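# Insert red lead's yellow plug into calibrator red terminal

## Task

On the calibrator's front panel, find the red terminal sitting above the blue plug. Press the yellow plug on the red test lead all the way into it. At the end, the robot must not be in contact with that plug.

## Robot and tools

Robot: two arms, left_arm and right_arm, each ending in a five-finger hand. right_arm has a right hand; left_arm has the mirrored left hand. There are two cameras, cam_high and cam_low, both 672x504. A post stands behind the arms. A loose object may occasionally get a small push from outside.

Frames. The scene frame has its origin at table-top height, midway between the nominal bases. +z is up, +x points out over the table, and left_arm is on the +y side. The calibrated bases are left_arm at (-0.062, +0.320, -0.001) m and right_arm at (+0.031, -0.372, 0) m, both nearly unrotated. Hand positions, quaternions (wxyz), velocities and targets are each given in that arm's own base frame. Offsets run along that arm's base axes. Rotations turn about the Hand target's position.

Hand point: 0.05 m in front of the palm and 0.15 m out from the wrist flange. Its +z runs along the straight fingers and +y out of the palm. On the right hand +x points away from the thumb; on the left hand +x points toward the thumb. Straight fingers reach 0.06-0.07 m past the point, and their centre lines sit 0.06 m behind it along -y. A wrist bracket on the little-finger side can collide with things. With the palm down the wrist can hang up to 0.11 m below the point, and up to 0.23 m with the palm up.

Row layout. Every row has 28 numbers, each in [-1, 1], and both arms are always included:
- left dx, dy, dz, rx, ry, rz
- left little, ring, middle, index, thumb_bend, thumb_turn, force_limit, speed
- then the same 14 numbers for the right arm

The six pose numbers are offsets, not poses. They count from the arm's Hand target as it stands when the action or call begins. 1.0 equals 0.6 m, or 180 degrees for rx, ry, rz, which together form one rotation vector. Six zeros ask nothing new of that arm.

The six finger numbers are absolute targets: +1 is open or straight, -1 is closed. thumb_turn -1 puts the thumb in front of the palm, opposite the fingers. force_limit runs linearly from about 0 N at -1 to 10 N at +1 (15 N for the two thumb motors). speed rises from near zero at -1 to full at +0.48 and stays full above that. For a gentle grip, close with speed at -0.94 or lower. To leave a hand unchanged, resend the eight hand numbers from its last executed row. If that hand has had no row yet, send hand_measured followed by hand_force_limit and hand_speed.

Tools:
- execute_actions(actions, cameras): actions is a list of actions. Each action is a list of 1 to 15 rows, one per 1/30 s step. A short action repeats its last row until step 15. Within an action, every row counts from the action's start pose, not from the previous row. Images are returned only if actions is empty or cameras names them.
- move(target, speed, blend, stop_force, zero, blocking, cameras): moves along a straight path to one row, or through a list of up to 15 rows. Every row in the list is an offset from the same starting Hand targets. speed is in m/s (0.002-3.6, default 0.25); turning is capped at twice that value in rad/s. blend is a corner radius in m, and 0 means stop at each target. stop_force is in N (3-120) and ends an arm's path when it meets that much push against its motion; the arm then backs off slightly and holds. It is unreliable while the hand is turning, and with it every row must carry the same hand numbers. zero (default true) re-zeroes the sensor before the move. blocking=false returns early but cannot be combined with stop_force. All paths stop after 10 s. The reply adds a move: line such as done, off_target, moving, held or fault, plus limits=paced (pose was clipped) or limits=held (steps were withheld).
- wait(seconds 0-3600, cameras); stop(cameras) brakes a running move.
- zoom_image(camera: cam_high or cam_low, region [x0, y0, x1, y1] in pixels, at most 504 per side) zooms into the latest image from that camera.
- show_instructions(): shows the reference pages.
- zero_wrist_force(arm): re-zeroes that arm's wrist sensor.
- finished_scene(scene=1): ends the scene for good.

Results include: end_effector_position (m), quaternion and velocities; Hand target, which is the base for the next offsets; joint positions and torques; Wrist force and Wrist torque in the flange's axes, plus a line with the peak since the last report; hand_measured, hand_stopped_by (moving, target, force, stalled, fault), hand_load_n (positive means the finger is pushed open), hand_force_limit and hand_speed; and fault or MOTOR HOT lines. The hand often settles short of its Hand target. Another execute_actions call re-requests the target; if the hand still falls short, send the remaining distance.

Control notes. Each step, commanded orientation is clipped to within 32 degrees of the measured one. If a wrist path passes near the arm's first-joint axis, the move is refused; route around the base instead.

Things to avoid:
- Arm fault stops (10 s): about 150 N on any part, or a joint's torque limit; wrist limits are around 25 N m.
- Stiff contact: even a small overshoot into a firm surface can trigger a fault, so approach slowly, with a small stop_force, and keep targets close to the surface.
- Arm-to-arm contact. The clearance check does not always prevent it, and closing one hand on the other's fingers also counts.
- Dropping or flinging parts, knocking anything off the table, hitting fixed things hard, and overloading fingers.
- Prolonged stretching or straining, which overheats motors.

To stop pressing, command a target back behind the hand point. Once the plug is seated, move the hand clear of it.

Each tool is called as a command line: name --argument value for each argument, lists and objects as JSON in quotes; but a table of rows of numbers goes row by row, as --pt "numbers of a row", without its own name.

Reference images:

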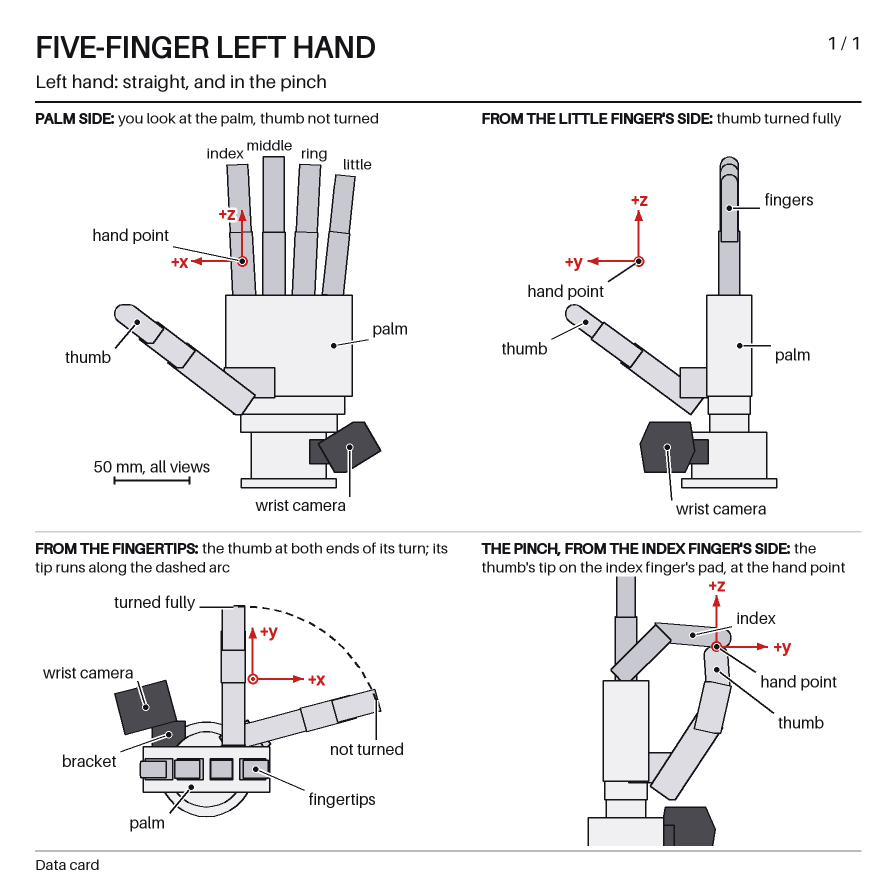

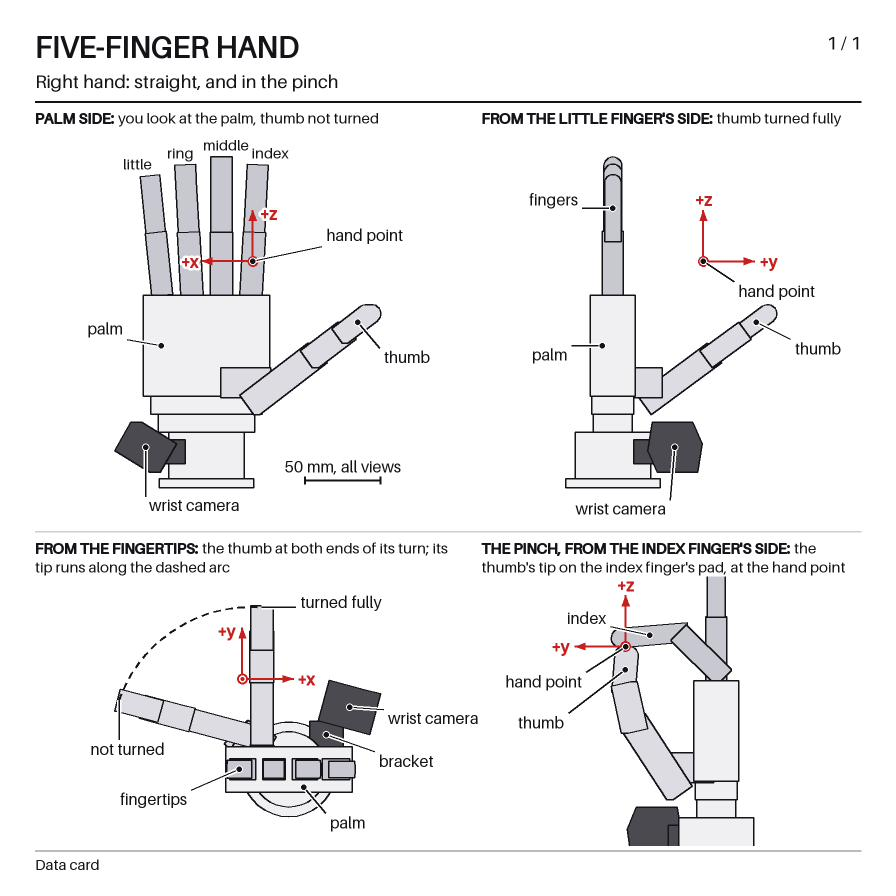

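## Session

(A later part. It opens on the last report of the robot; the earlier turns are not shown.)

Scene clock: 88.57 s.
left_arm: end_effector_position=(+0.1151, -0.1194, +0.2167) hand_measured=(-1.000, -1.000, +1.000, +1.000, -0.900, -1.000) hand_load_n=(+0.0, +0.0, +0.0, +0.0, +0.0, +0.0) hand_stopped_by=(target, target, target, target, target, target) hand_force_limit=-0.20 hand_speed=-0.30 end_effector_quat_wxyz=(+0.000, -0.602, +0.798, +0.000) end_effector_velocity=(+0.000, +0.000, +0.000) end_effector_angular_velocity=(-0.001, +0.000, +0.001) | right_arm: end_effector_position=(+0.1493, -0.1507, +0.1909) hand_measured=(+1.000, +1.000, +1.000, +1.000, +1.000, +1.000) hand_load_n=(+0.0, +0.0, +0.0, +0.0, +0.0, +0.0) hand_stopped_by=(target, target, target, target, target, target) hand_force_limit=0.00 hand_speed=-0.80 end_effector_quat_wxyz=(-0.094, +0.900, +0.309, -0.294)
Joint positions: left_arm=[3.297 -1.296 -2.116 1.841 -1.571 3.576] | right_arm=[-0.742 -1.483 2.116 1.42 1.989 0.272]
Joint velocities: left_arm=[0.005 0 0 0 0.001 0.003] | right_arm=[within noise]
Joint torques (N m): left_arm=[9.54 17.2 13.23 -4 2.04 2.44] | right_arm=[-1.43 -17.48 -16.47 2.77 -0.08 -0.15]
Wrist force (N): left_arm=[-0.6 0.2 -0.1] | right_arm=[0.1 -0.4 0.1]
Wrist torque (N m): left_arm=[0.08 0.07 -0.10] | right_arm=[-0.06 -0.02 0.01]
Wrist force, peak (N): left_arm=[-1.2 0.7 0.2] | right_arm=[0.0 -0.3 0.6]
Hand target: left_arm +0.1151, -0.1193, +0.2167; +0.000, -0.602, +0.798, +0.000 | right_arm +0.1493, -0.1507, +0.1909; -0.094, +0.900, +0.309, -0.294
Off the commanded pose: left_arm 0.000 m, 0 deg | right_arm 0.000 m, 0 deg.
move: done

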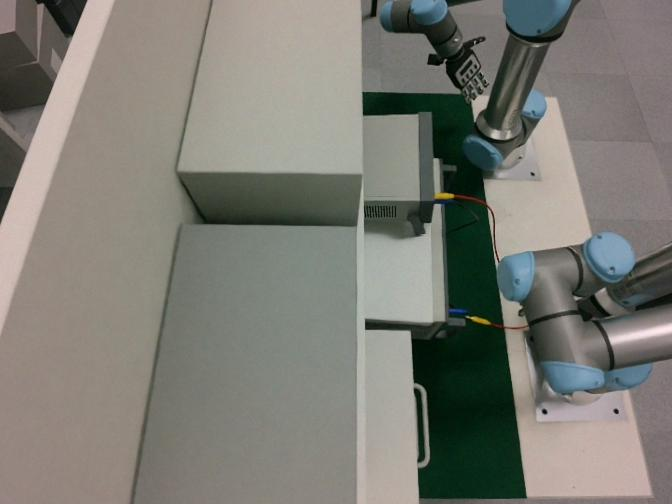

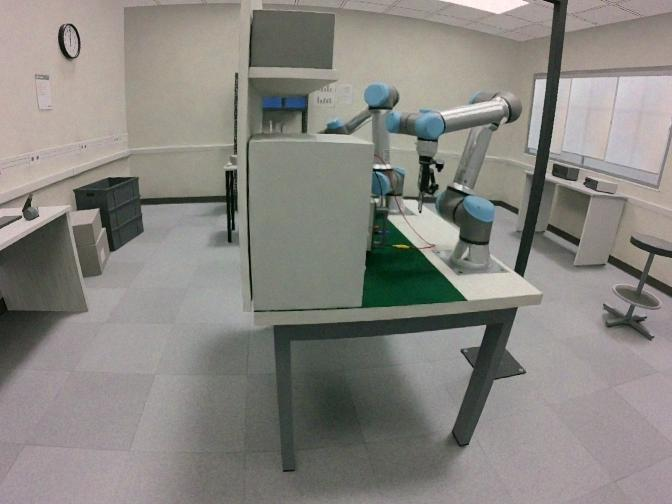

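move --target '[0,0,-0.1667,0,0,0,-1,-1,1,1,-0.9,-1,-0.2,-0.3,0,0,0,0,0,0,1,1,1,1,1,1,0,-0.8]' --speed 0.12 --cameras '["all"]'

zoom_image --camera "cam_high" --region '[430, 260, 560, 360]'

zoom_image --camera "cam_low" --region '[370, 190, 470, 270]'

Scene clock: 90.77 s.
left_arm: end_effector_position=(+0.1151, -0.1193, +0.1167) hand_measured=(-1.000, -1.000, +1.000, +1.000, -0.900, -1.000) hand_load_n=(+0.0, +0.0, +0.0, +0.0, +0.0, +0.0) hand_stopped_by=(target, target, target, target, target, target) hand_force_limit=-0.20 hand_speed=-0.30 end_effector_quat_wxyz=(+0.000, -0.602, +0.798, +0.000) | right_arm: end_effector_position=(+0.1493, -0.1507, +0.1909) hand_measured=(+1.000, +1.000, +1.000, +1.000, +1.000, +1.000) hand_load_n=(+0.0, +0.0, +0.0, +0.0, +0.0, -0.5) hand_stopped_by=(target, target, target, target, target, target) hand_force_limit=0.00 hand_speed=-0.80 end_effector_quat_wxyz=(-0.094, +0.900, +0.309, -0.294)
Joint positions: left_arm=[3.298 -1.417 -2.307 2.152 -1.571 3.576] | right_arm=[-0.742 -1.483 2.116 1.42 1.989 0.272]
Joint torques (N m): left_arm=[-10.01 -1.95 10.52 -0.61 0.35 -2.76] | right_arm=[-1.02 -17.42 -17.22 2.5 -0.15 -0.16]
Wrist force (N): left_arm=[-0.6 0.2 -0.1] | right_arm=[-0.1 -0.2 0.1]
Wrist torque (N m): left_arm=[0.07 0.08 0.03] | right_arm=[-0.04 0.01 -0.01]
Wrist force, peak (N): left_arm=[-1.0 0.2 0.6] | right_arm=[0.2 -0.6 0.0]
Hand target: left_arm +0.1151, -0.1193, +0.1166; +0.000, -0.602, +0.798, +0.000 | right_arm +0.1493, -0.1507, +0.1909; -0.094, +0.900, +0.309, -0.294
Off the commanded pose: left_arm 0.000 m, 0 deg | right_arm 0.000 m, 0 deg.
move: done

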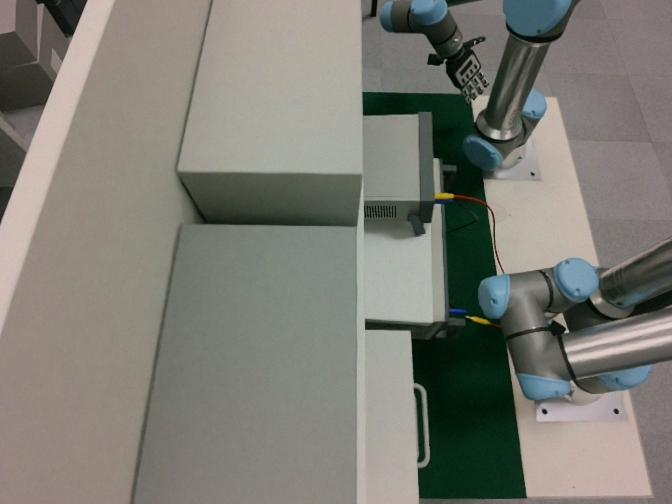

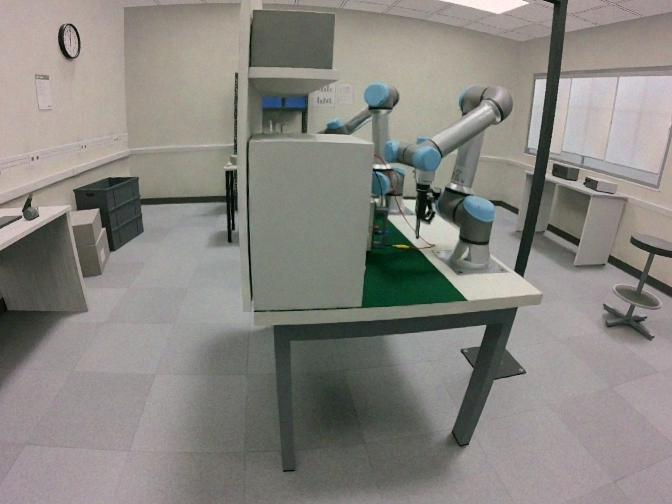

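Scaled by 3.877 from the camera's image (finer frame: 960x720).

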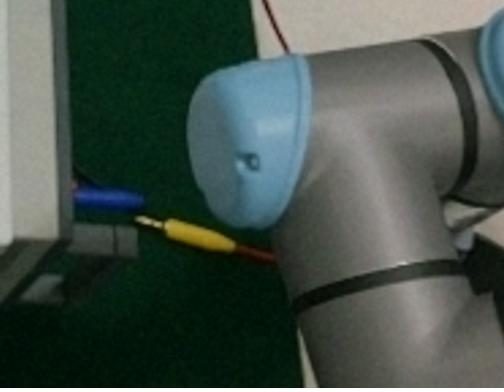

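Scaled by 5.040 from the camera's image (finer frame: 960x720).

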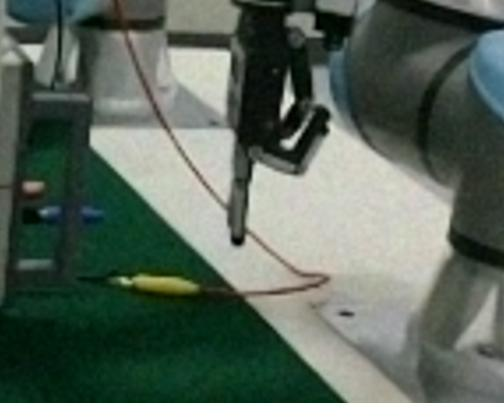

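move --target '[0,0,-0.0533,0,0,0,-1,-1,1,1,-0.9,-1,-0.2,-0.3,0,0,0,0,0,0,1,1,1,1,1,1,0,-0.8]' --speed 0.08 --cameras '["all"]'

zoom_image --camera "cam_low" --region '[380, 200, 450, 256]'

zoom_image --camera "cam_high" --region '[440, 280, 540, 340]'

Scene clock: 96.73 s.
left_arm: end_effector_position=(+0.1151, -0.1193, +0.0848) hand_measured=(-1.000, -1.000, +1.000, +1.000, -0.900, -1.000) hand_load_n=(+0.0, +0.0, +0.0, +0.0, +0.0, +0.0) hand_stopped_by=(target, target, target, target, target, target) hand_force_limit=-0.20 hand_speed=-0.30 end_effector_quat_wxyz=(+0.000, -0.602, +0.798, +0.000) | right_arm: end_effector_position=(+0.1493, -0.1507, +0.1909) hand_measured=(+1.000, +1.000, +1.000, +1.000, +1.000, +1.000) hand_load_n=(+0.0, +0.0, +0.0, +0.0, +0.0, +0.0) hand_stopped_by=(target, target, target, target, target, target) hand_force_limit=0.00 hand_speed=-0.80 end_effector_quat_wxyz=(-0.094, +0.900, +0.309, -0.294)
Joint positions: left_arm=[3.298 -1.479 -2.357 2.264 -1.571 3.576] | right_arm=[-0.742 -1.483 2.116 1.42 1.989 0.272]
Joint torques (N m): left_arm=[-4.83 -1.15 9.75 -0.59 0.77 0.57] | right_arm=[0.37 -17.71 -18.23 2.61 -0.32 -0.04]
Wrist force (N): left_arm=[-0.3 0.2 0.1] | right_arm=[-0.3 -0.1 0.3]
Wrist torque (N m): left_arm=[0.06 0.06 0.06] | right_arm=[-0.03 0.03 -0.02]
Wrist force, peak (N): left_arm=[-0.8 0.3 0.6] | right_arm=[0.2 -0.5 0.3]
Hand target: left_arm +0.1151, -0.1193, +0.0847; +0.000, -0.602, +0.798, +0.000 | right_arm +0.1493, -0.1507, +0.1909; -0.094, +0.900, +0.309, -0.294
Off the commanded pose: left_arm 0.000 m, 0 deg | right_arm 0.000 m, 0 deg.
move: done

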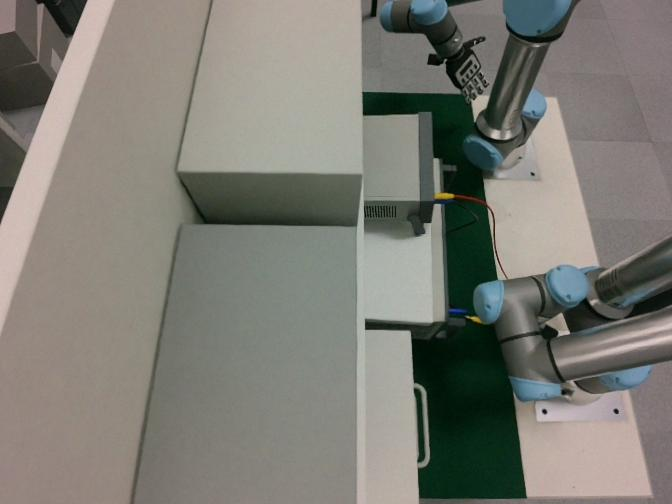

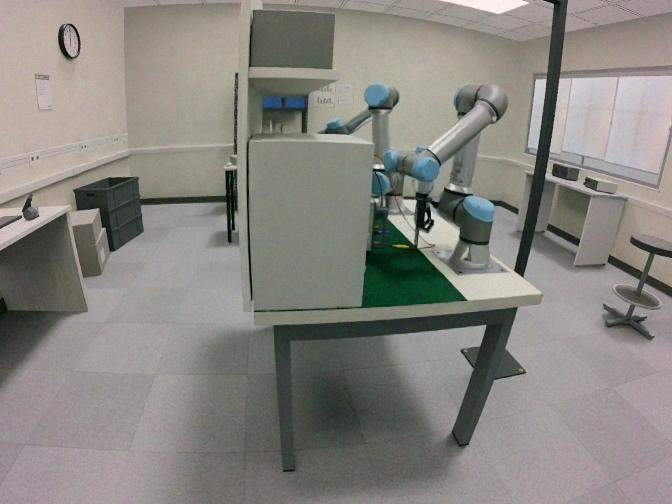

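Scaled by 7.200 from the camera's image (finer frame: 960x720).

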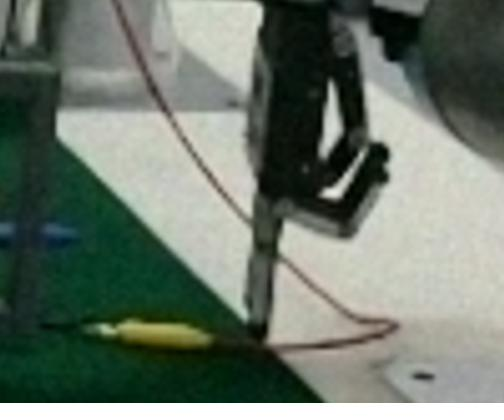

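Scaled by 5.040 from the camera's image (finer frame: 960x720).

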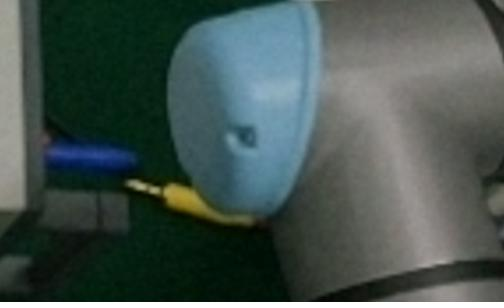

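move --target '[0,0,-0.03,0,0,0,-1,-1,1,1,-0.9,-1,-0.2,-0.3,0,0,0,0,0,0,1,1,1,1,1,1,0,-0.8]' --speed 0.01 --stop_force 3 --cameras '["all"]'

zoom_image --camera "cam_low" --region '[380, 200, 450, 256]'

zoom_image --camera "cam_high" --region '[440, 280, 540, 340]'

Scene clock: 99.30 s.
left_arm: end_effector_position=(+0.1151, -0.1193, +0.0749) hand_measured=(-1.000, -1.000, +1.000, +1.000, -0.900, -1.000) hand_load_n=(+0.5, +0.0, -0.5, +0.0, +0.0, -0.5) hand_stopped_by=(target, target, target, target, target, target) hand_force_limit=-0.20 hand_speed=-0.30 end_effector_quat_wxyz=(+0.000, -0.602, +0.798, +0.000) | right_arm: end_effector_position=(+0.1493, -0.1507, +0.1909) hand_measured=(+1.000, +1.000, +1.000, +1.000, +1.000, +1.000) hand_load_n=(+0.0, +0.0, +0.0, +0.0, +0.0, +0.0) hand_stopped_by=(target, target, target, target, target, target) hand_force_limit=0.00 hand_speed=-0.80 end_effector_quat_wxyz=(-0.094, +0.900, +0.309, -0.294)
Joint positions: left_arm=[3.298 -1.5 -2.371 2.3 -1.571 3.576] | right_arm=[-0.742 -1.483 2.116 1.42 1.989 0.272]
Joint torques (N m): left_arm=[-9.02 20.64 21.54 -3.69 1.05 -2.71] | right_arm=[-1.34 -18.12 -17.75 2.68 -0.34 -0.23]
Wrist force (N): left_arm=[-1.0 0.2 -2.7] | right_arm=[0.0 -0.2 0.2]
Wrist torque (N m): left_arm=[0.21 0.07 0.02] | right_arm=[-0.04 -0.02 0.00]
Wrist force, peak (N): left_arm=[-1.3 0.0 -4.8] | right_arm=[0.2 -0.3 0.4]
Hand target: left_arm +0.1151, -0.1193, +0.0749; +0.000, -0.602, +0.798, +0.000 (not the last commanded pose) | right_arm +0.1493, -0.1507, +0.1909; -0.094, +0.900, +0.309, -0.294
Off the commanded pose: left_arm 0.008 m, 0 deg | right_arm 0.000 m, 0 deg.
move: contact (left_arm)

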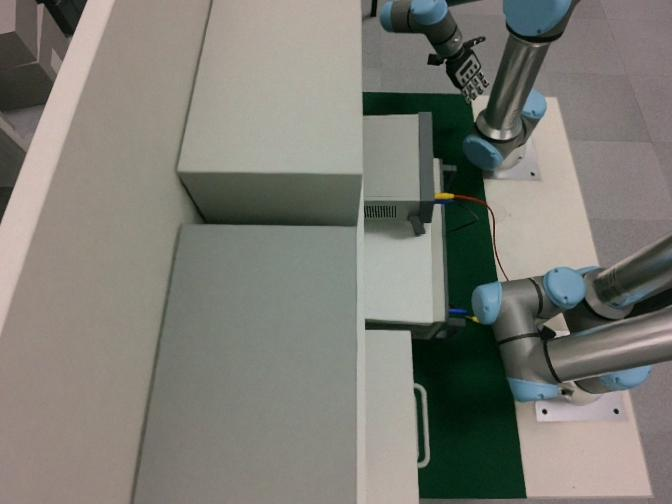

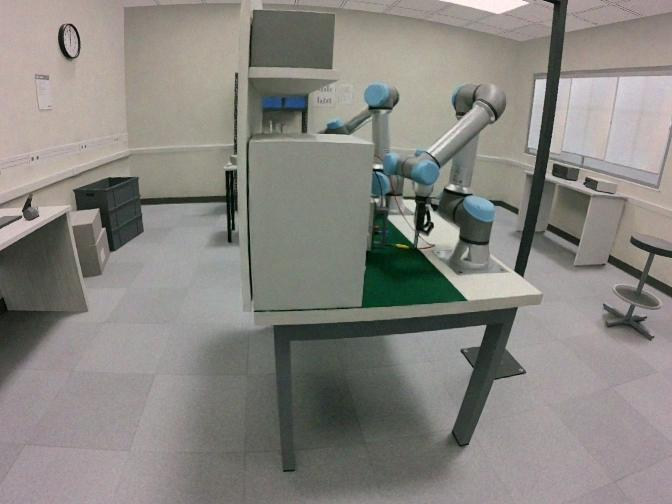

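Scaled by 7.200 from the camera's image (finer frame: 960x720).

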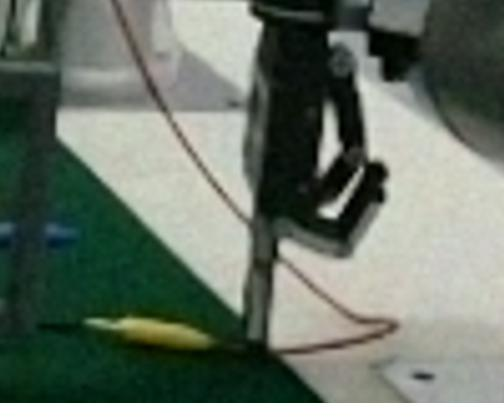

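Scaled by 5.040 from the camera's image (finer frame: 960x720).

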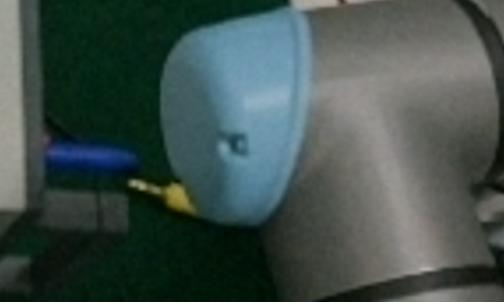

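move --pt "0 0 0.025 0 0 0 -1 -1 1 1 -0.9 -1 -0.2 -0.3 0 0 0 0 0 0 1 1 1 1 1 1 0 -0.8" --pt "0 0.0417 0.025 0 0 0 -1 -1 1 1 -0.9 -1 -0.2 -0.3 0 0 0 0 0 0 1 1 1 1 1 1 0 -0.8" --speed 0.06 --cameras '["all"]'

move --target '[0,0,-0.045,0,0,0,-1,-1,1,1,-0.9,-1,-0.2,-0.3,0,0,0,0,0,0,1,1,1,1,1,1,0,-0.8]' --speed 0.01 --stop_force 3 --cameras '["all"]'

zoom_image --camera "cam_low" --region '[380, 200, 450, 256]'

zoom_image --camera "cam_high" --region '[440, 280, 540, 340]'

Scene clock: 101.83 s.
left_arm: end_effector_position=(+0.1151, -0.0944, +0.0899) hand_measured=(-1.000, -1.000, +1.000, +1.000, -0.900, -1.000) hand_load_n=(+0.0, +0.0, +0.0, +0.0, +0.0, +0.0) hand_stopped_by=(target, target, target, target, target, target) hand_force_limit=-0.20 hand_speed=-0.30 end_effector_quat_wxyz=(+0.000, -0.602, +0.798, +0.000) | right_arm: end_effector_position=(+0.1493, -0.1507, +0.1909) hand_measured=(+1.000, +1.000, +1.000, +1.000, +1.000, +1.000) hand_load_n=(+0.0, +0.0, +0.0, +0.0, +0.0, +0.0) hand_stopped_by=(target, target, target, target, target, target) hand_force_limit=0.00 hand_speed=-0.80 end_effector_quat_wxyz=(-0.094, +0.900, +0.309, -0.294)
Joint positions: left_arm=[3.454 -1.428 -2.382 2.239 -1.571 3.733] | right_arm=[-0.742 -1.483 2.116 1.42 1.989 0.272]
Joint torques (N m): left_arm=[8.66 19.28 9.02 -4.01 2.02 2.51] | right_arm=[-1.56 -17.57 -16.5 2.48 -0.14 -0.37]
Wrist force (N): left_arm=[-0.6 0.1 0.3] | right_arm=[0.1 -0.4 0.5]
Wrist torque (N m): left_arm=[0.03 0.09 -0.12] | right_arm=[-0.09 -0.02 0.00]
Wrist force, peak (N): left_arm=[-0.8 0.0 -3.0] | right_arm=[0.1 -0.4 0.5]
Hand target: left_arm +0.1151, -0.0943, +0.0899; +0.000, -0.602, +0.798, +0.000 | right_arm +0.1493, -0.1507, +0.1909; -0.094, +0.900, +0.309, -0.294
Off the commanded pose: left_arm 0.000 m, 0 deg | right_arm 0.000 m, 0 deg.
move: done

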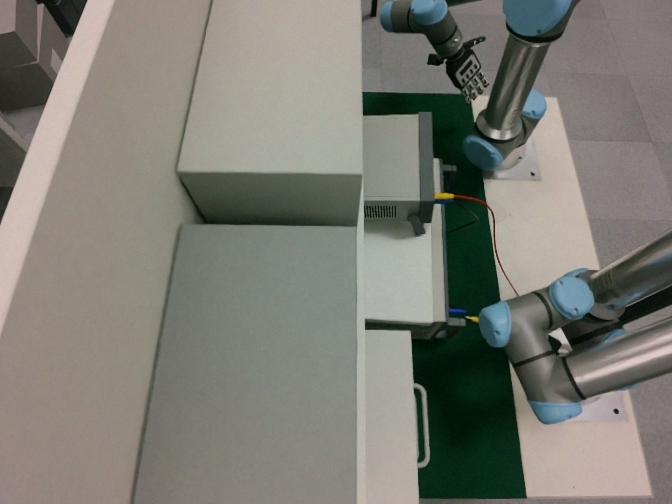

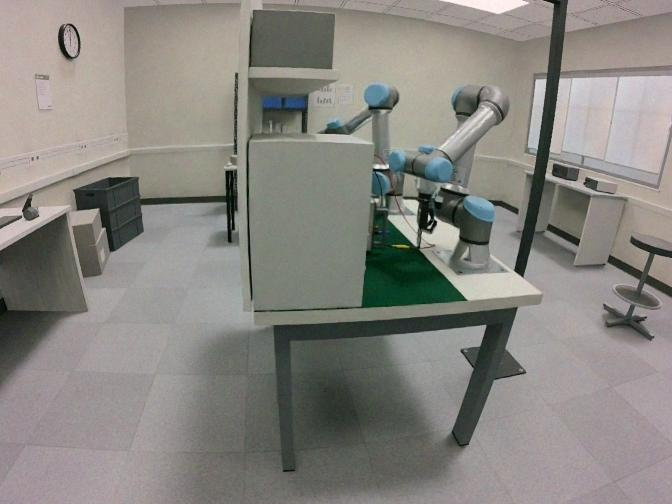

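Scene clock: 104.80 s.
left_arm: end_effector_position=(+0.1150, -0.0943, +0.0714) hand_measured=(-1.000, -1.000, +1.000, +1.000, -0.900, -1.000) hand_load_n=(+0.0, +0.0, +0.0, +0.0, +0.0, +0.0) hand_stopped_by=(target, target, target, target, target, target) hand_force_limit=-0.20 hand_speed=-0.30 end_effector_quat_wxyz=(+0.000, -0.602, +0.798, +0.000) | right_arm: end_effector_position=(+0.1493, -0.1507, +0.1909) hand_measured=(+1.000, +1.000, +1.000, +1.000, +1.000, +1.000) hand_load_n=(+0.0, +0.0, +0.0, +0.0, +0.0, -0.5) hand_stopped_by=(target, target, target, target, target, target) hand_force_limit=0.00 hand_speed=-0.80 end_effector_quat_wxyz=(-0.094, +0.900, +0.309, -0.294)
Joint positions: left_arm=[3.455 -1.469 -2.41 2.308 -1.571 3.733] | right_arm=[-0.742 -1.483 2.116 1.42 1.989 0.272]
Joint torques (N m): left_arm=[4.91 19.26 20.89 -3.6 1.39 2.35] | right_arm=[-0.61 -18.36 -18.12 2.7 -0.24 -0.38]
Wrist force (N): left_arm=[-1.0 0.0 -3.3] | right_arm=[-0.2 -0.3 0.3]
Wrist torque (N m): left_arm=[0.22 0.04 -0.12] | right_arm=[-0.06 0.01 -0.01]
Wrist force, peak (N): left_arm=[-1.2 0.1 -10.2] | right_arm=[0.2 -0.4 0.6]
Hand target: left_arm +0.1150, -0.0943, +0.0714; +0.000, -0.602, +0.798, +0.000 (not the last commanded pose) | right_arm +0.1493, -0.1507, +0.1909; -0.094, +0.900, +0.309, -0.294
Off the commanded pose: left_arm 0.009 m, 0 deg | right_arm 0.000 m, 0 deg.
move: contact (left_arm)

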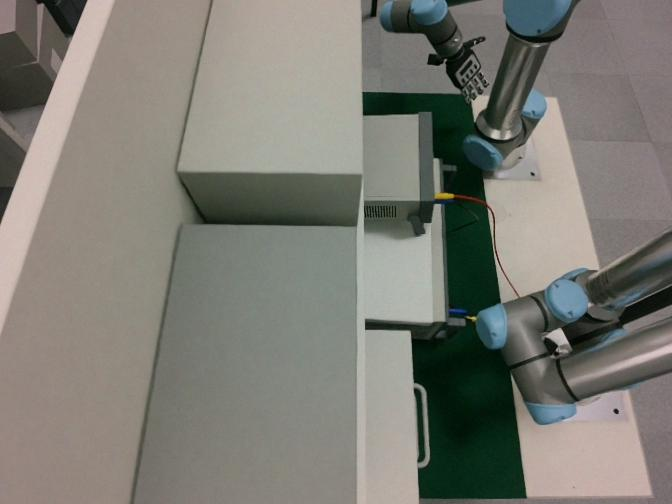

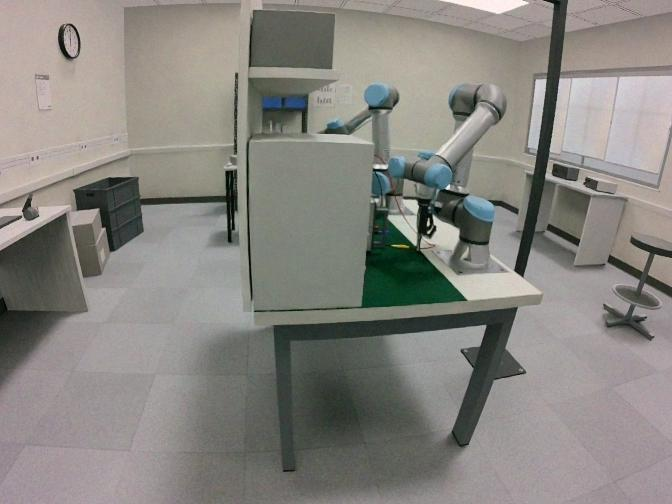

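Scaled by 7.200 from the camera's image (finer frame: 960x720).

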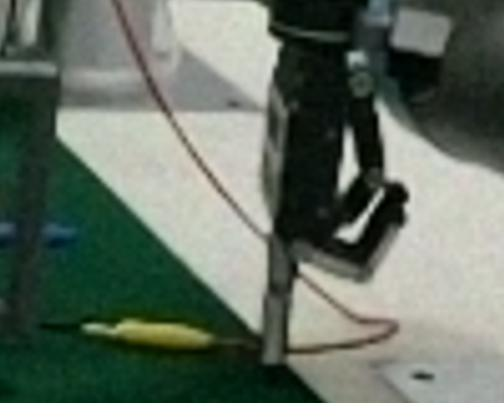

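Scaled by 5.040 from the camera's image (finer frame: 960x720).

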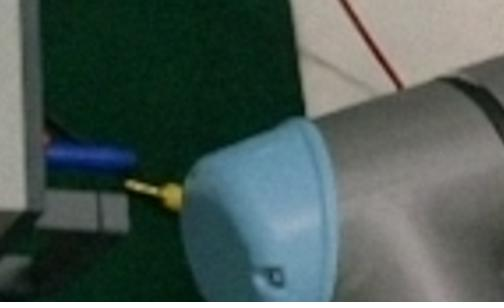

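move --pt "0 0 0.025 0 0 0 -1 -1 1 1 -0.9 -1 -0.2 -0.3 0 0 0 0 0 0 1 1 1 1 1 1 0 -0.8" --pt "0 -0.0417 0.025 0 0 0 -1 -1 1 -1 -0.9 -1 -0.2 -0.3 0 0 0 0 0 0 1 1 1 1 1 1 0 -0.8" --speed 0.06

move --target '[0,0,-0.04,0,0,0,-1,-1,1,-1,-0.9,-1,-0.2,-0.3,0,0,0,0,0,0,1,1,1,1,1,1,0,-0.8]' --speed 0.006 --stop_force 3 --cameras '["all"]'

zoom_image --camera "cam_low" --region '[380, 200, 450, 256]'

zoom_image --camera "cam_high" --region '[440, 280, 540, 340]'

Scene clock: 108.27 s.
left_arm: end_effector_position=(+0.1151, -0.1193, +0.0864) hand_measured=(-1.000, -1.000, +1.000, +0.300, -0.900, -1.000) hand_load_n=(+0.0, +0.0, +0.0, +5.0, +1.5, +0.5) hand_stopped_by=(target, target, target, force, target, target) hand_force_limit=-0.20 hand_speed=-0.30 end_effector_quat_wxyz=(+0.000, -0.602, +0.798, +0.000) | right_arm: end_effector_position=(+0.1493, -0.1507, +0.1909) hand_measured=(+1.000, +1.000, +1.000, +1.000, +1.000, +1.000) hand_load_n=(+0.0, +0.0, +0.0, +0.0, +0.0, -0.5) hand_stopped_by=(target, target, target, target, target, target) hand_force_limit=0.00 hand_speed=-0.80 end_effector_quat_wxyz=(-0.094, +0.900, +0.309, -0.294)
Joint positions: left_arm=[3.298 -1.475 -2.354 2.258 -1.571 3.576] | right_arm=[-0.742 -1.483 2.116 1.42 1.989 0.272]
Joint torques (N m): left_arm=[-9.87 -2.83 22.17 -1.01 -1.55 -2.87] | right_arm=[-1.52 -18.67 -17.55 2.46 -0.45 -0.15]
Wrist force (N): left_arm=[-0.9 0.1 0.0] | right_arm=[0.1 -0.3 -0.2]
Wrist torque (N m): left_arm=[0.05 0.14 0.06] | right_arm=[-0.04 -0.02 0.00]
Wrist force, peak (N): left_arm=[-0.8 -0.1 -3.6] | right_arm=[-0.2 -0.3 0.6]
Hand target: left_arm +0.1150, -0.1193, +0.0864; +0.000, -0.602, +0.798, +0.000 | right_arm +0.1493, -0.1507, +0.1909; -0.094, +0.900, +0.309, -0.294
Off the commanded pose: left_arm 0.000 m, 0 deg | right_arm 0.000 m, 0 deg.
move: done

Scene clock: 111.33 s.
left_arm: end_effector_position=(+0.1150, -0.1193, +0.0749) hand_measured=(-1.000, -1.000, +1.000, +0.300, -0.900, -1.000) hand_load_n=(+0.0, +0.0, +0.0, +5.0, +1.5, +0.5) hand_stopped_by=(target, target, target, force, target, target) hand_force_limit=-0.20 hand_speed=-0.30 end_effector_quat_wxyz=(+0.000, -0.602, +0.798, +0.000) | right_arm: end_effector_position=(+0.1493, -0.1507, +0.1909) hand_measured=(+1.000, +1.000, +1.000, +1.000, +1.000, +1.000) hand_load_n=(+0.0, +0.0, +0.0, +0.0, +0.0, -0.5) hand_stopped_by=(target, target, target, target, target, target) hand_force_limit=0.00 hand_speed=-0.80 end_effector_quat_wxyz=(-0.094, +0.900, +0.309, -0.294)
Joint positions: left_arm=[3.298 -1.5 -2.371 2.3 -1.571 3.576] | right_arm=[-0.742 -1.483 2.116 1.42 1.989 0.272]
Joint torques (N m): left_arm=[-6.78 20.22 20.96 -3.74 -1.3 -2.19] | right_arm=[-1.27 -17.99 -17.73 2.65 -0.39 -0.18]
Wrist force (N): left_arm=[-0.9 0.1 -3.3] | right_arm=[0.2 -0.3 0.1]
Wrist torque (N m): left_arm=[0.23 0.04 0.07] | right_arm=[-0.05 -0.03 0.01]
Wrist force, peak (N): left_arm=[-0.9 0.0 -4.1] | right_arm=[0.4 -0.1 0.4]
Hand target: left_arm +0.1150, -0.1193, +0.0749; +0.000, -0.602, +0.798, +0.000 (not the last commanded pose) | right_arm +0.1493, -0.1507, +0.1909; -0.094, +0.900, +0.309, -0.294
Off the commanded pose: left_arm 0.012 m, 0 deg | right_arm 0.000 m, 0 deg.
move: contact (left_arm)

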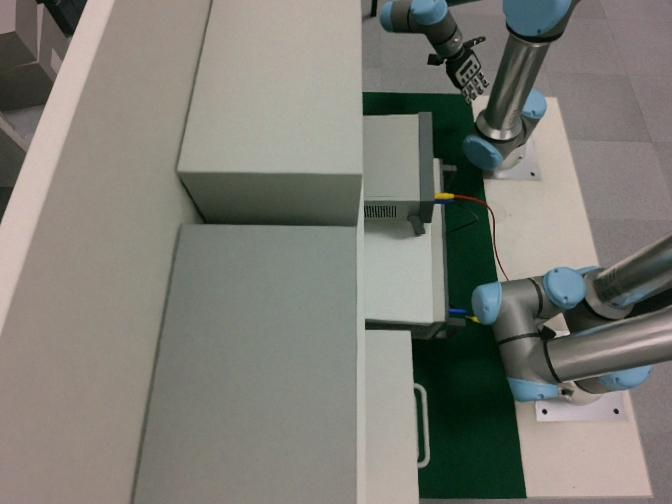

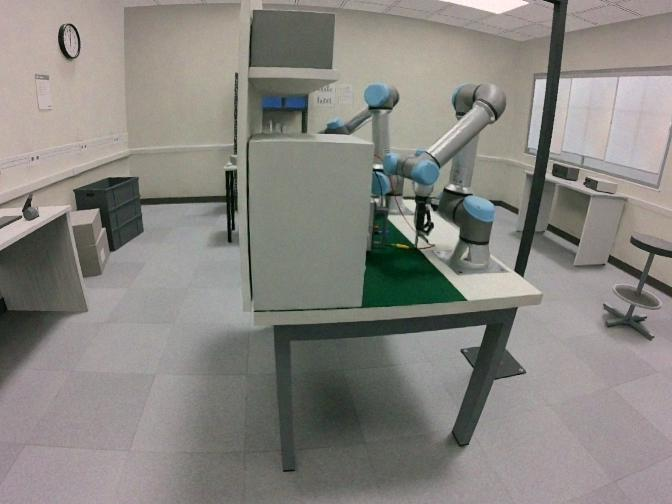

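Scaled by 7.200 from the camera's image (finer frame: 960x720).

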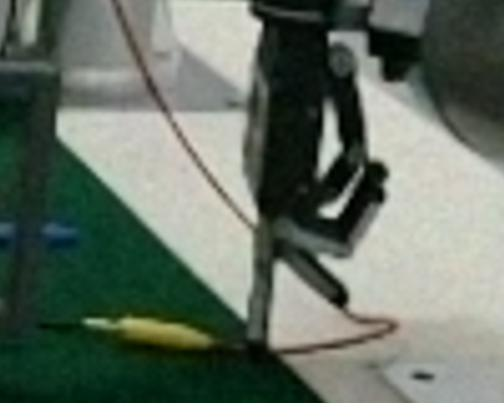

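Scaled by 5.040 from the camera's image (finer frame: 960x720).

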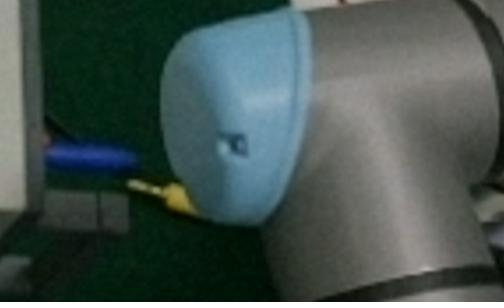

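move --pt "0 0 0.0133 0 0 0 -1 -1 1 -1 -0.9 -1 -0.2 -0.3 0 0 0 0 0 0 1 1 1 1 1 1 0 -0.8" --pt "0 0.01 0.0133 0 0 0 -1 -1 1 -1 -0.9 -1 -0.2 -0.3 0 0 0 0 0 0 1 1 1 1 1 1 0 -0.8" --speed 0.06

move --target '[0,0,-0.03,0,0,0,-1,-1,1,-1,-0.9,-1,-0.2,-0.3,0,0,0,0,0,0,1,1,1,1,1,1,0,-0.8]' --speed 0.006 --stop_force 3

Scene clock: 113.03 s.
left_arm: end_effector_position=(+0.1150, -0.1134, +0.0828) hand_measured=(-1.000, -1.000, +1.000, +0.300, -0.900, -1.000) hand_load_n=(+0.5, +0.0, +0.0, +5.0, +1.5, +0.5) hand_stopped_by=(target, target, target, force, target, target) hand_force_limit=-0.20 hand_speed=-0.30 end_effector_quat_wxyz=(+0.000, -0.602, +0.798, +0.000) | right_arm: end_effector_position=(+0.1493, -0.1507, +0.1909) hand_measured=(+1.000, +1.000, +1.000, +1.000, +1.000, +1.000) hand_load_n=(+0.0, +0.0, +0.0, +0.0, +0.0, +0.0) hand_stopped_by=(target, target, target, target, target, target) hand_force_limit=0.00 hand_speed=-0.80 end_effector_quat_wxyz=(-0.094, +0.900, +0.309, -0.294)
Joint positions: left_arm=[3.334 -1.473 -2.368 2.27 -1.571 3.613] | right_arm=[-0.742 -1.483 2.116 1.42 1.989 0.272]
Joint torques (N m): left_arm=[8.4 20.53 8.65 -3.94 2.02 2.17] | right_arm=[-1.05 -17.28 -18.77 2.59 -0.42 -0.28]
Wrist force (N): left_arm=[-0.8 0.3 0.2] | right_arm=[0.1 -0.1 0.3]
Wrist torque (N m): left_arm=[0.06 0.13 -0.09] | right_arm=[-0.03 -0.02 0.00]
Wrist force, peak (N): left_arm=[-0.6 0.1 -3.2] | right_arm=[-0.2 -0.5 0.5]
Hand target: left_arm +0.1150, -0.1133, +0.0829; +0.000, -0.602, +0.798, +0.000 | right_arm +0.1493, -0.1507, +0.1909; -0.094, +0.900, +0.309, -0.294
Off the commanded pose: left_arm 0.000 m, 0 deg | right_arm 0.000 m, 0 deg.
move: done

Scene clock: 116.07 s.
left_arm: end_effector_position=(+0.1150, -0.1133, +0.0714) hand_measured=(-1.000, -1.000, +1.000, +0.300, -0.900, -1.000) hand_load_n=(+0.0, +0.0, +0.0, +4.5, +1.5, +1.0) hand_stopped_by=(target, target, target, force, target, target) hand_force_limit=-0.20 hand_speed=-0.30 end_effector_quat_wxyz=(+0.000, -0.602, +0.798, +0.000) | right_arm: end_effector_position=(+0.1493, -0.1507, +0.1909) hand_measured=(+1.000, +1.000, +1.000, +1.000, +1.000, +1.000) hand_load_n=(+0.0, +0.0, +0.0, +0.0, +0.0, +0.0) hand_stopped_by=(target, target, target, target, target, target) hand_force_limit=0.00 hand_speed=-0.80 end_effector_quat_wxyz=(-0.094, +0.900, +0.309, -0.294)
Joint positions: left_arm=[3.335 -1.498 -2.384 2.312 -1.571 3.613] | right_arm=[-0.742 -1.483 2.116 1.42 1.989 0.272]
Joint torques (N m): left_arm=[6.16 20.79 20.78 -3.51 1.6 2.51] | right_arm=[-1 -18.69 -18.14 2.46 -0.6 -0.3]
Wrist force (N): left_arm=[-0.8 0.2 -4.0] | right_arm=[0.0 0.0 0.1]
Wrist torque (N m): left_arm=[0.29 0.02 -0.08] | right_arm=[-0.02 0.00 0.00]
Wrist force, peak (N): left_arm=[-0.6 0.1 -7.9] | right_arm=[0.1 -0.6 0.5]
Hand target: left_arm +0.1150, -0.1133, +0.0714; +0.000, -0.602, +0.798, +0.000 (not the last commanded pose) | right_arm +0.1493, -0.1507, +0.1909; -0.094, +0.900, +0.309, -0.294
Off the commanded pose: left_arm 0.007 m, 0 deg | right_arm 0.000 m, 0 deg.
move: contact (left_arm)

move --target '[0,0,0.0025,0,0,0,-1,-1,1,1,-0.9,-1,-0.2,-0.5,0,0,0,0,0,0,1,1,1,1,1,1,0,-0.8]' --speed 0.05 --cameras '["all"]'

zoom_image --camera "cam_low" --region '[380, 200, 450, 256]'

zoom_image --camera "cam_high" --region '[440, 280, 540, 340]'

Scene clock: 117.20 s.
left_arm: end_effector_position=(+0.1150, -0.1133, +0.0729) hand_measured=(-1.000, -1.000, +1.000, +1.000, -0.900, -1.000) hand_load_n=(+0.0, +0.0, +0.0, +0.0, +0.0, +0.0) hand_stopped_by=(target, target, target, target, target, target) hand_force_limit=-0.20 hand_speed=-0.50 end_effector_quat_wxyz=(+0.000, -0.602, +0.798, +0.000) | right_arm: end_effector_position=(+0.1493, -0.1507, +0.1909) hand_measured=(+1.000, +1.000, +1.000, +1.000, +1.000, +1.000) hand_load_n=(+0.0, +0.0, +0.0, +0.5, +0.0, +0.0) hand_stopped_by=(target, target, target, target, target, target) hand_force_limit=0.00 hand_speed=-0.80 end_effector_quat_wxyz=(-0.094, +0.900, +0.309, -0.294)
Joint positions: left_arm=[3.335 -1.495 -2.382 2.306 -1.571 3.613] | right_arm=[-0.742 -1.483 2.116 1.42 1.989 0.272]
Joint torques (N m): left_arm=[3.71 20.96 21.5 -3.98 1.1 2.4] | right_arm=[-1.49 -18.28 -17.57 2.59 -0.66 -0.19]
Wrist force (N): left_arm=[-0.6 0.3 0.0] | right_arm=[0.0 -0.2 0.1]
Wrist torque (N m): left_arm=[0.07 0.11 -0.07] | right_arm=[-0.04 -0.01 -0.01]
Wrist force, peak (N): left_arm=[-0.8 0.2 -4.1] | right_arm=[0.4 -0.3 0.5]
Hand target: left_arm +0.1150, -0.1133, +0.0729; +0.000, -0.602, +0.798, +0.000 | right_arm +0.1493, -0.1507, +0.1909; -0.094, +0.900, +0.309, -0.294
Off the commanded pose: left_arm 0.000 m, 0 deg | right_arm 0.000 m, 0 deg.
move: done

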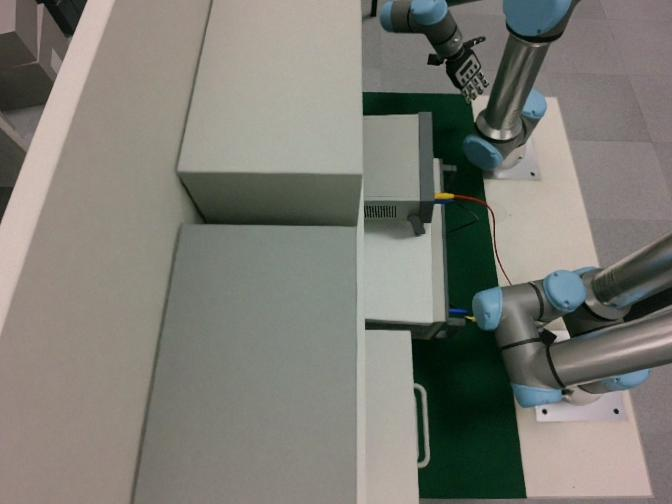

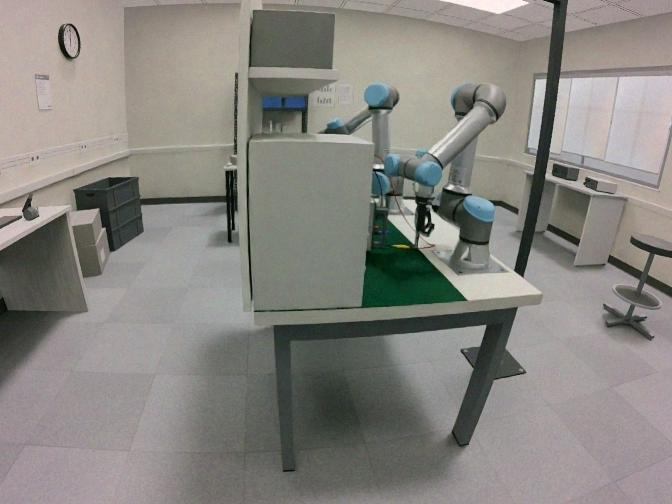

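Scaled by 7.200 from the camera's image (finer frame: 960x720).

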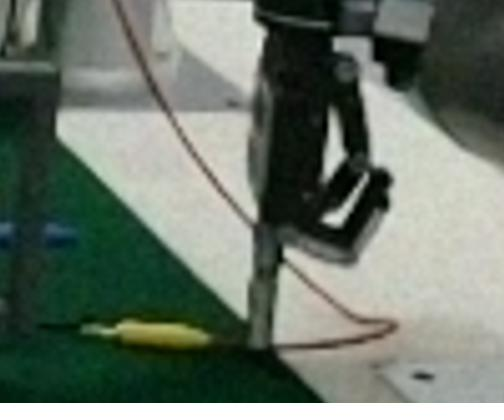

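Scaled by 5.040 from the camera's image (finer frame: 960x720).

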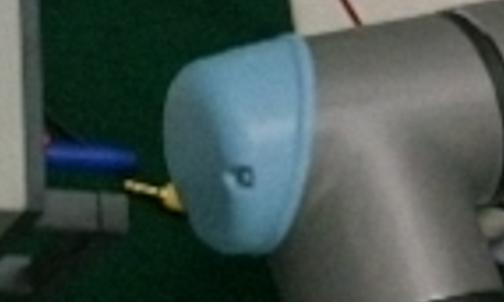

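move --target '[0.0561,-0.0161,0,0,0,0,-1,-1,1,1,-0.9,-1,-0.2,-0.5,0,0,0,0,0,0,1,1,1,1,1,1,0,-0.8]' --speed 0.03 --stop_force 8 --cameras '["all"]'

zoom_image --camera "cam_low" --region '[380, 200, 450, 256]'

zoom_image --camera "cam_high" --region '[440, 280, 540, 340]'

Scene clock: 119.93 s.
left_arm: end_effector_position=(+0.1487, -0.1230, +0.0729) hand_measured=(-1.000, -1.000, +1.000, +1.000, -0.900, -1.000) hand_load_n=(+0.0, +0.0, +0.0, +0.0, +0.0, +0.0) hand_stopped_by=(target, target, target, target, target, target) hand_force_limit=-0.20 hand_speed=-0.50 end_effector_quat_wxyz=(+0.000, -0.602, +0.798, +0.000) | right_arm: end_effector_position=(+0.1493, -0.1507, +0.1909) hand_measured=(+1.000, +1.000, +1.000, +1.000, +1.000, +1.000) hand_load_n=(+0.5, +0.0, +0.0, +0.0, +0.0, -0.5) hand_stopped_by=(target, target, target, target, target, target) hand_force_limit=0.00 hand_speed=-0.80 end_effector_quat_wxyz=(-0.094, +0.900, +0.309, -0.294)
Joint positions: left_arm=[3.253 -1.598 -2.283 2.31 -1.571 3.532] | right_arm=[-0.742 -1.483 2.116 1.42 1.989 0.272]
Joint torques (N m): left_arm=[-9.82 0.89 21.46 -3.97 -1.54 -2.86] | right_arm=[-1.27 -17.93 -18.35 2.41 -0.57 -0.13]
Wrist force (N): left_arm=[-1.0 0.4 -0.1] | right_arm=[0.3 0.1 0.0]
Wrist torque (N m): left_arm=[0.09 0.15 0.01] | right_arm=[0.01 -0.04 0.02]
Wrist force, peak (N): left_arm=[-1.0 0.5 0.2] | right_arm=[0.1 -0.5 0.6]
Hand target: left_arm +0.1487, -0.1230, +0.0729; +0.000, -0.602, +0.798, +0.000 | right_arm +0.1493, -0.1507, +0.1909; -0.094, +0.900, +0.309, -0.294
Off the commanded pose: left_arm 0.000 m, 0 deg | right_arm 0.000 m, 0 deg.
move: done

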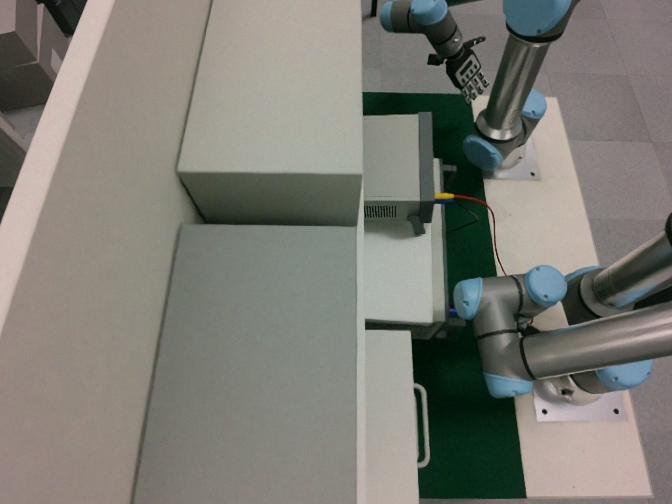

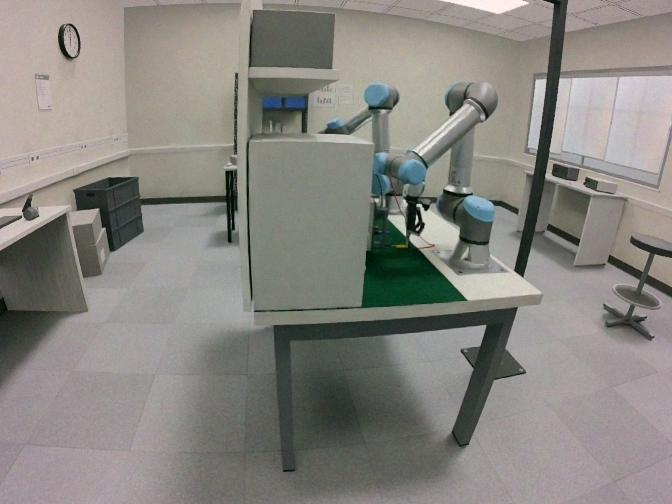

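Scaled by 7.200 from the camera's image (finer frame: 960x720).

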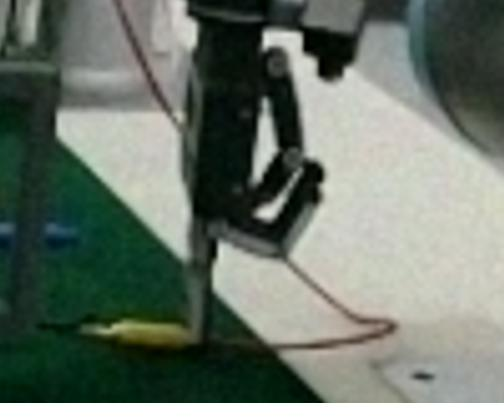

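Scaled by 5.040 from the camera's image (finer frame: 960x720).

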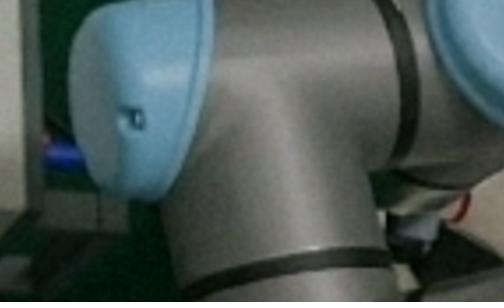

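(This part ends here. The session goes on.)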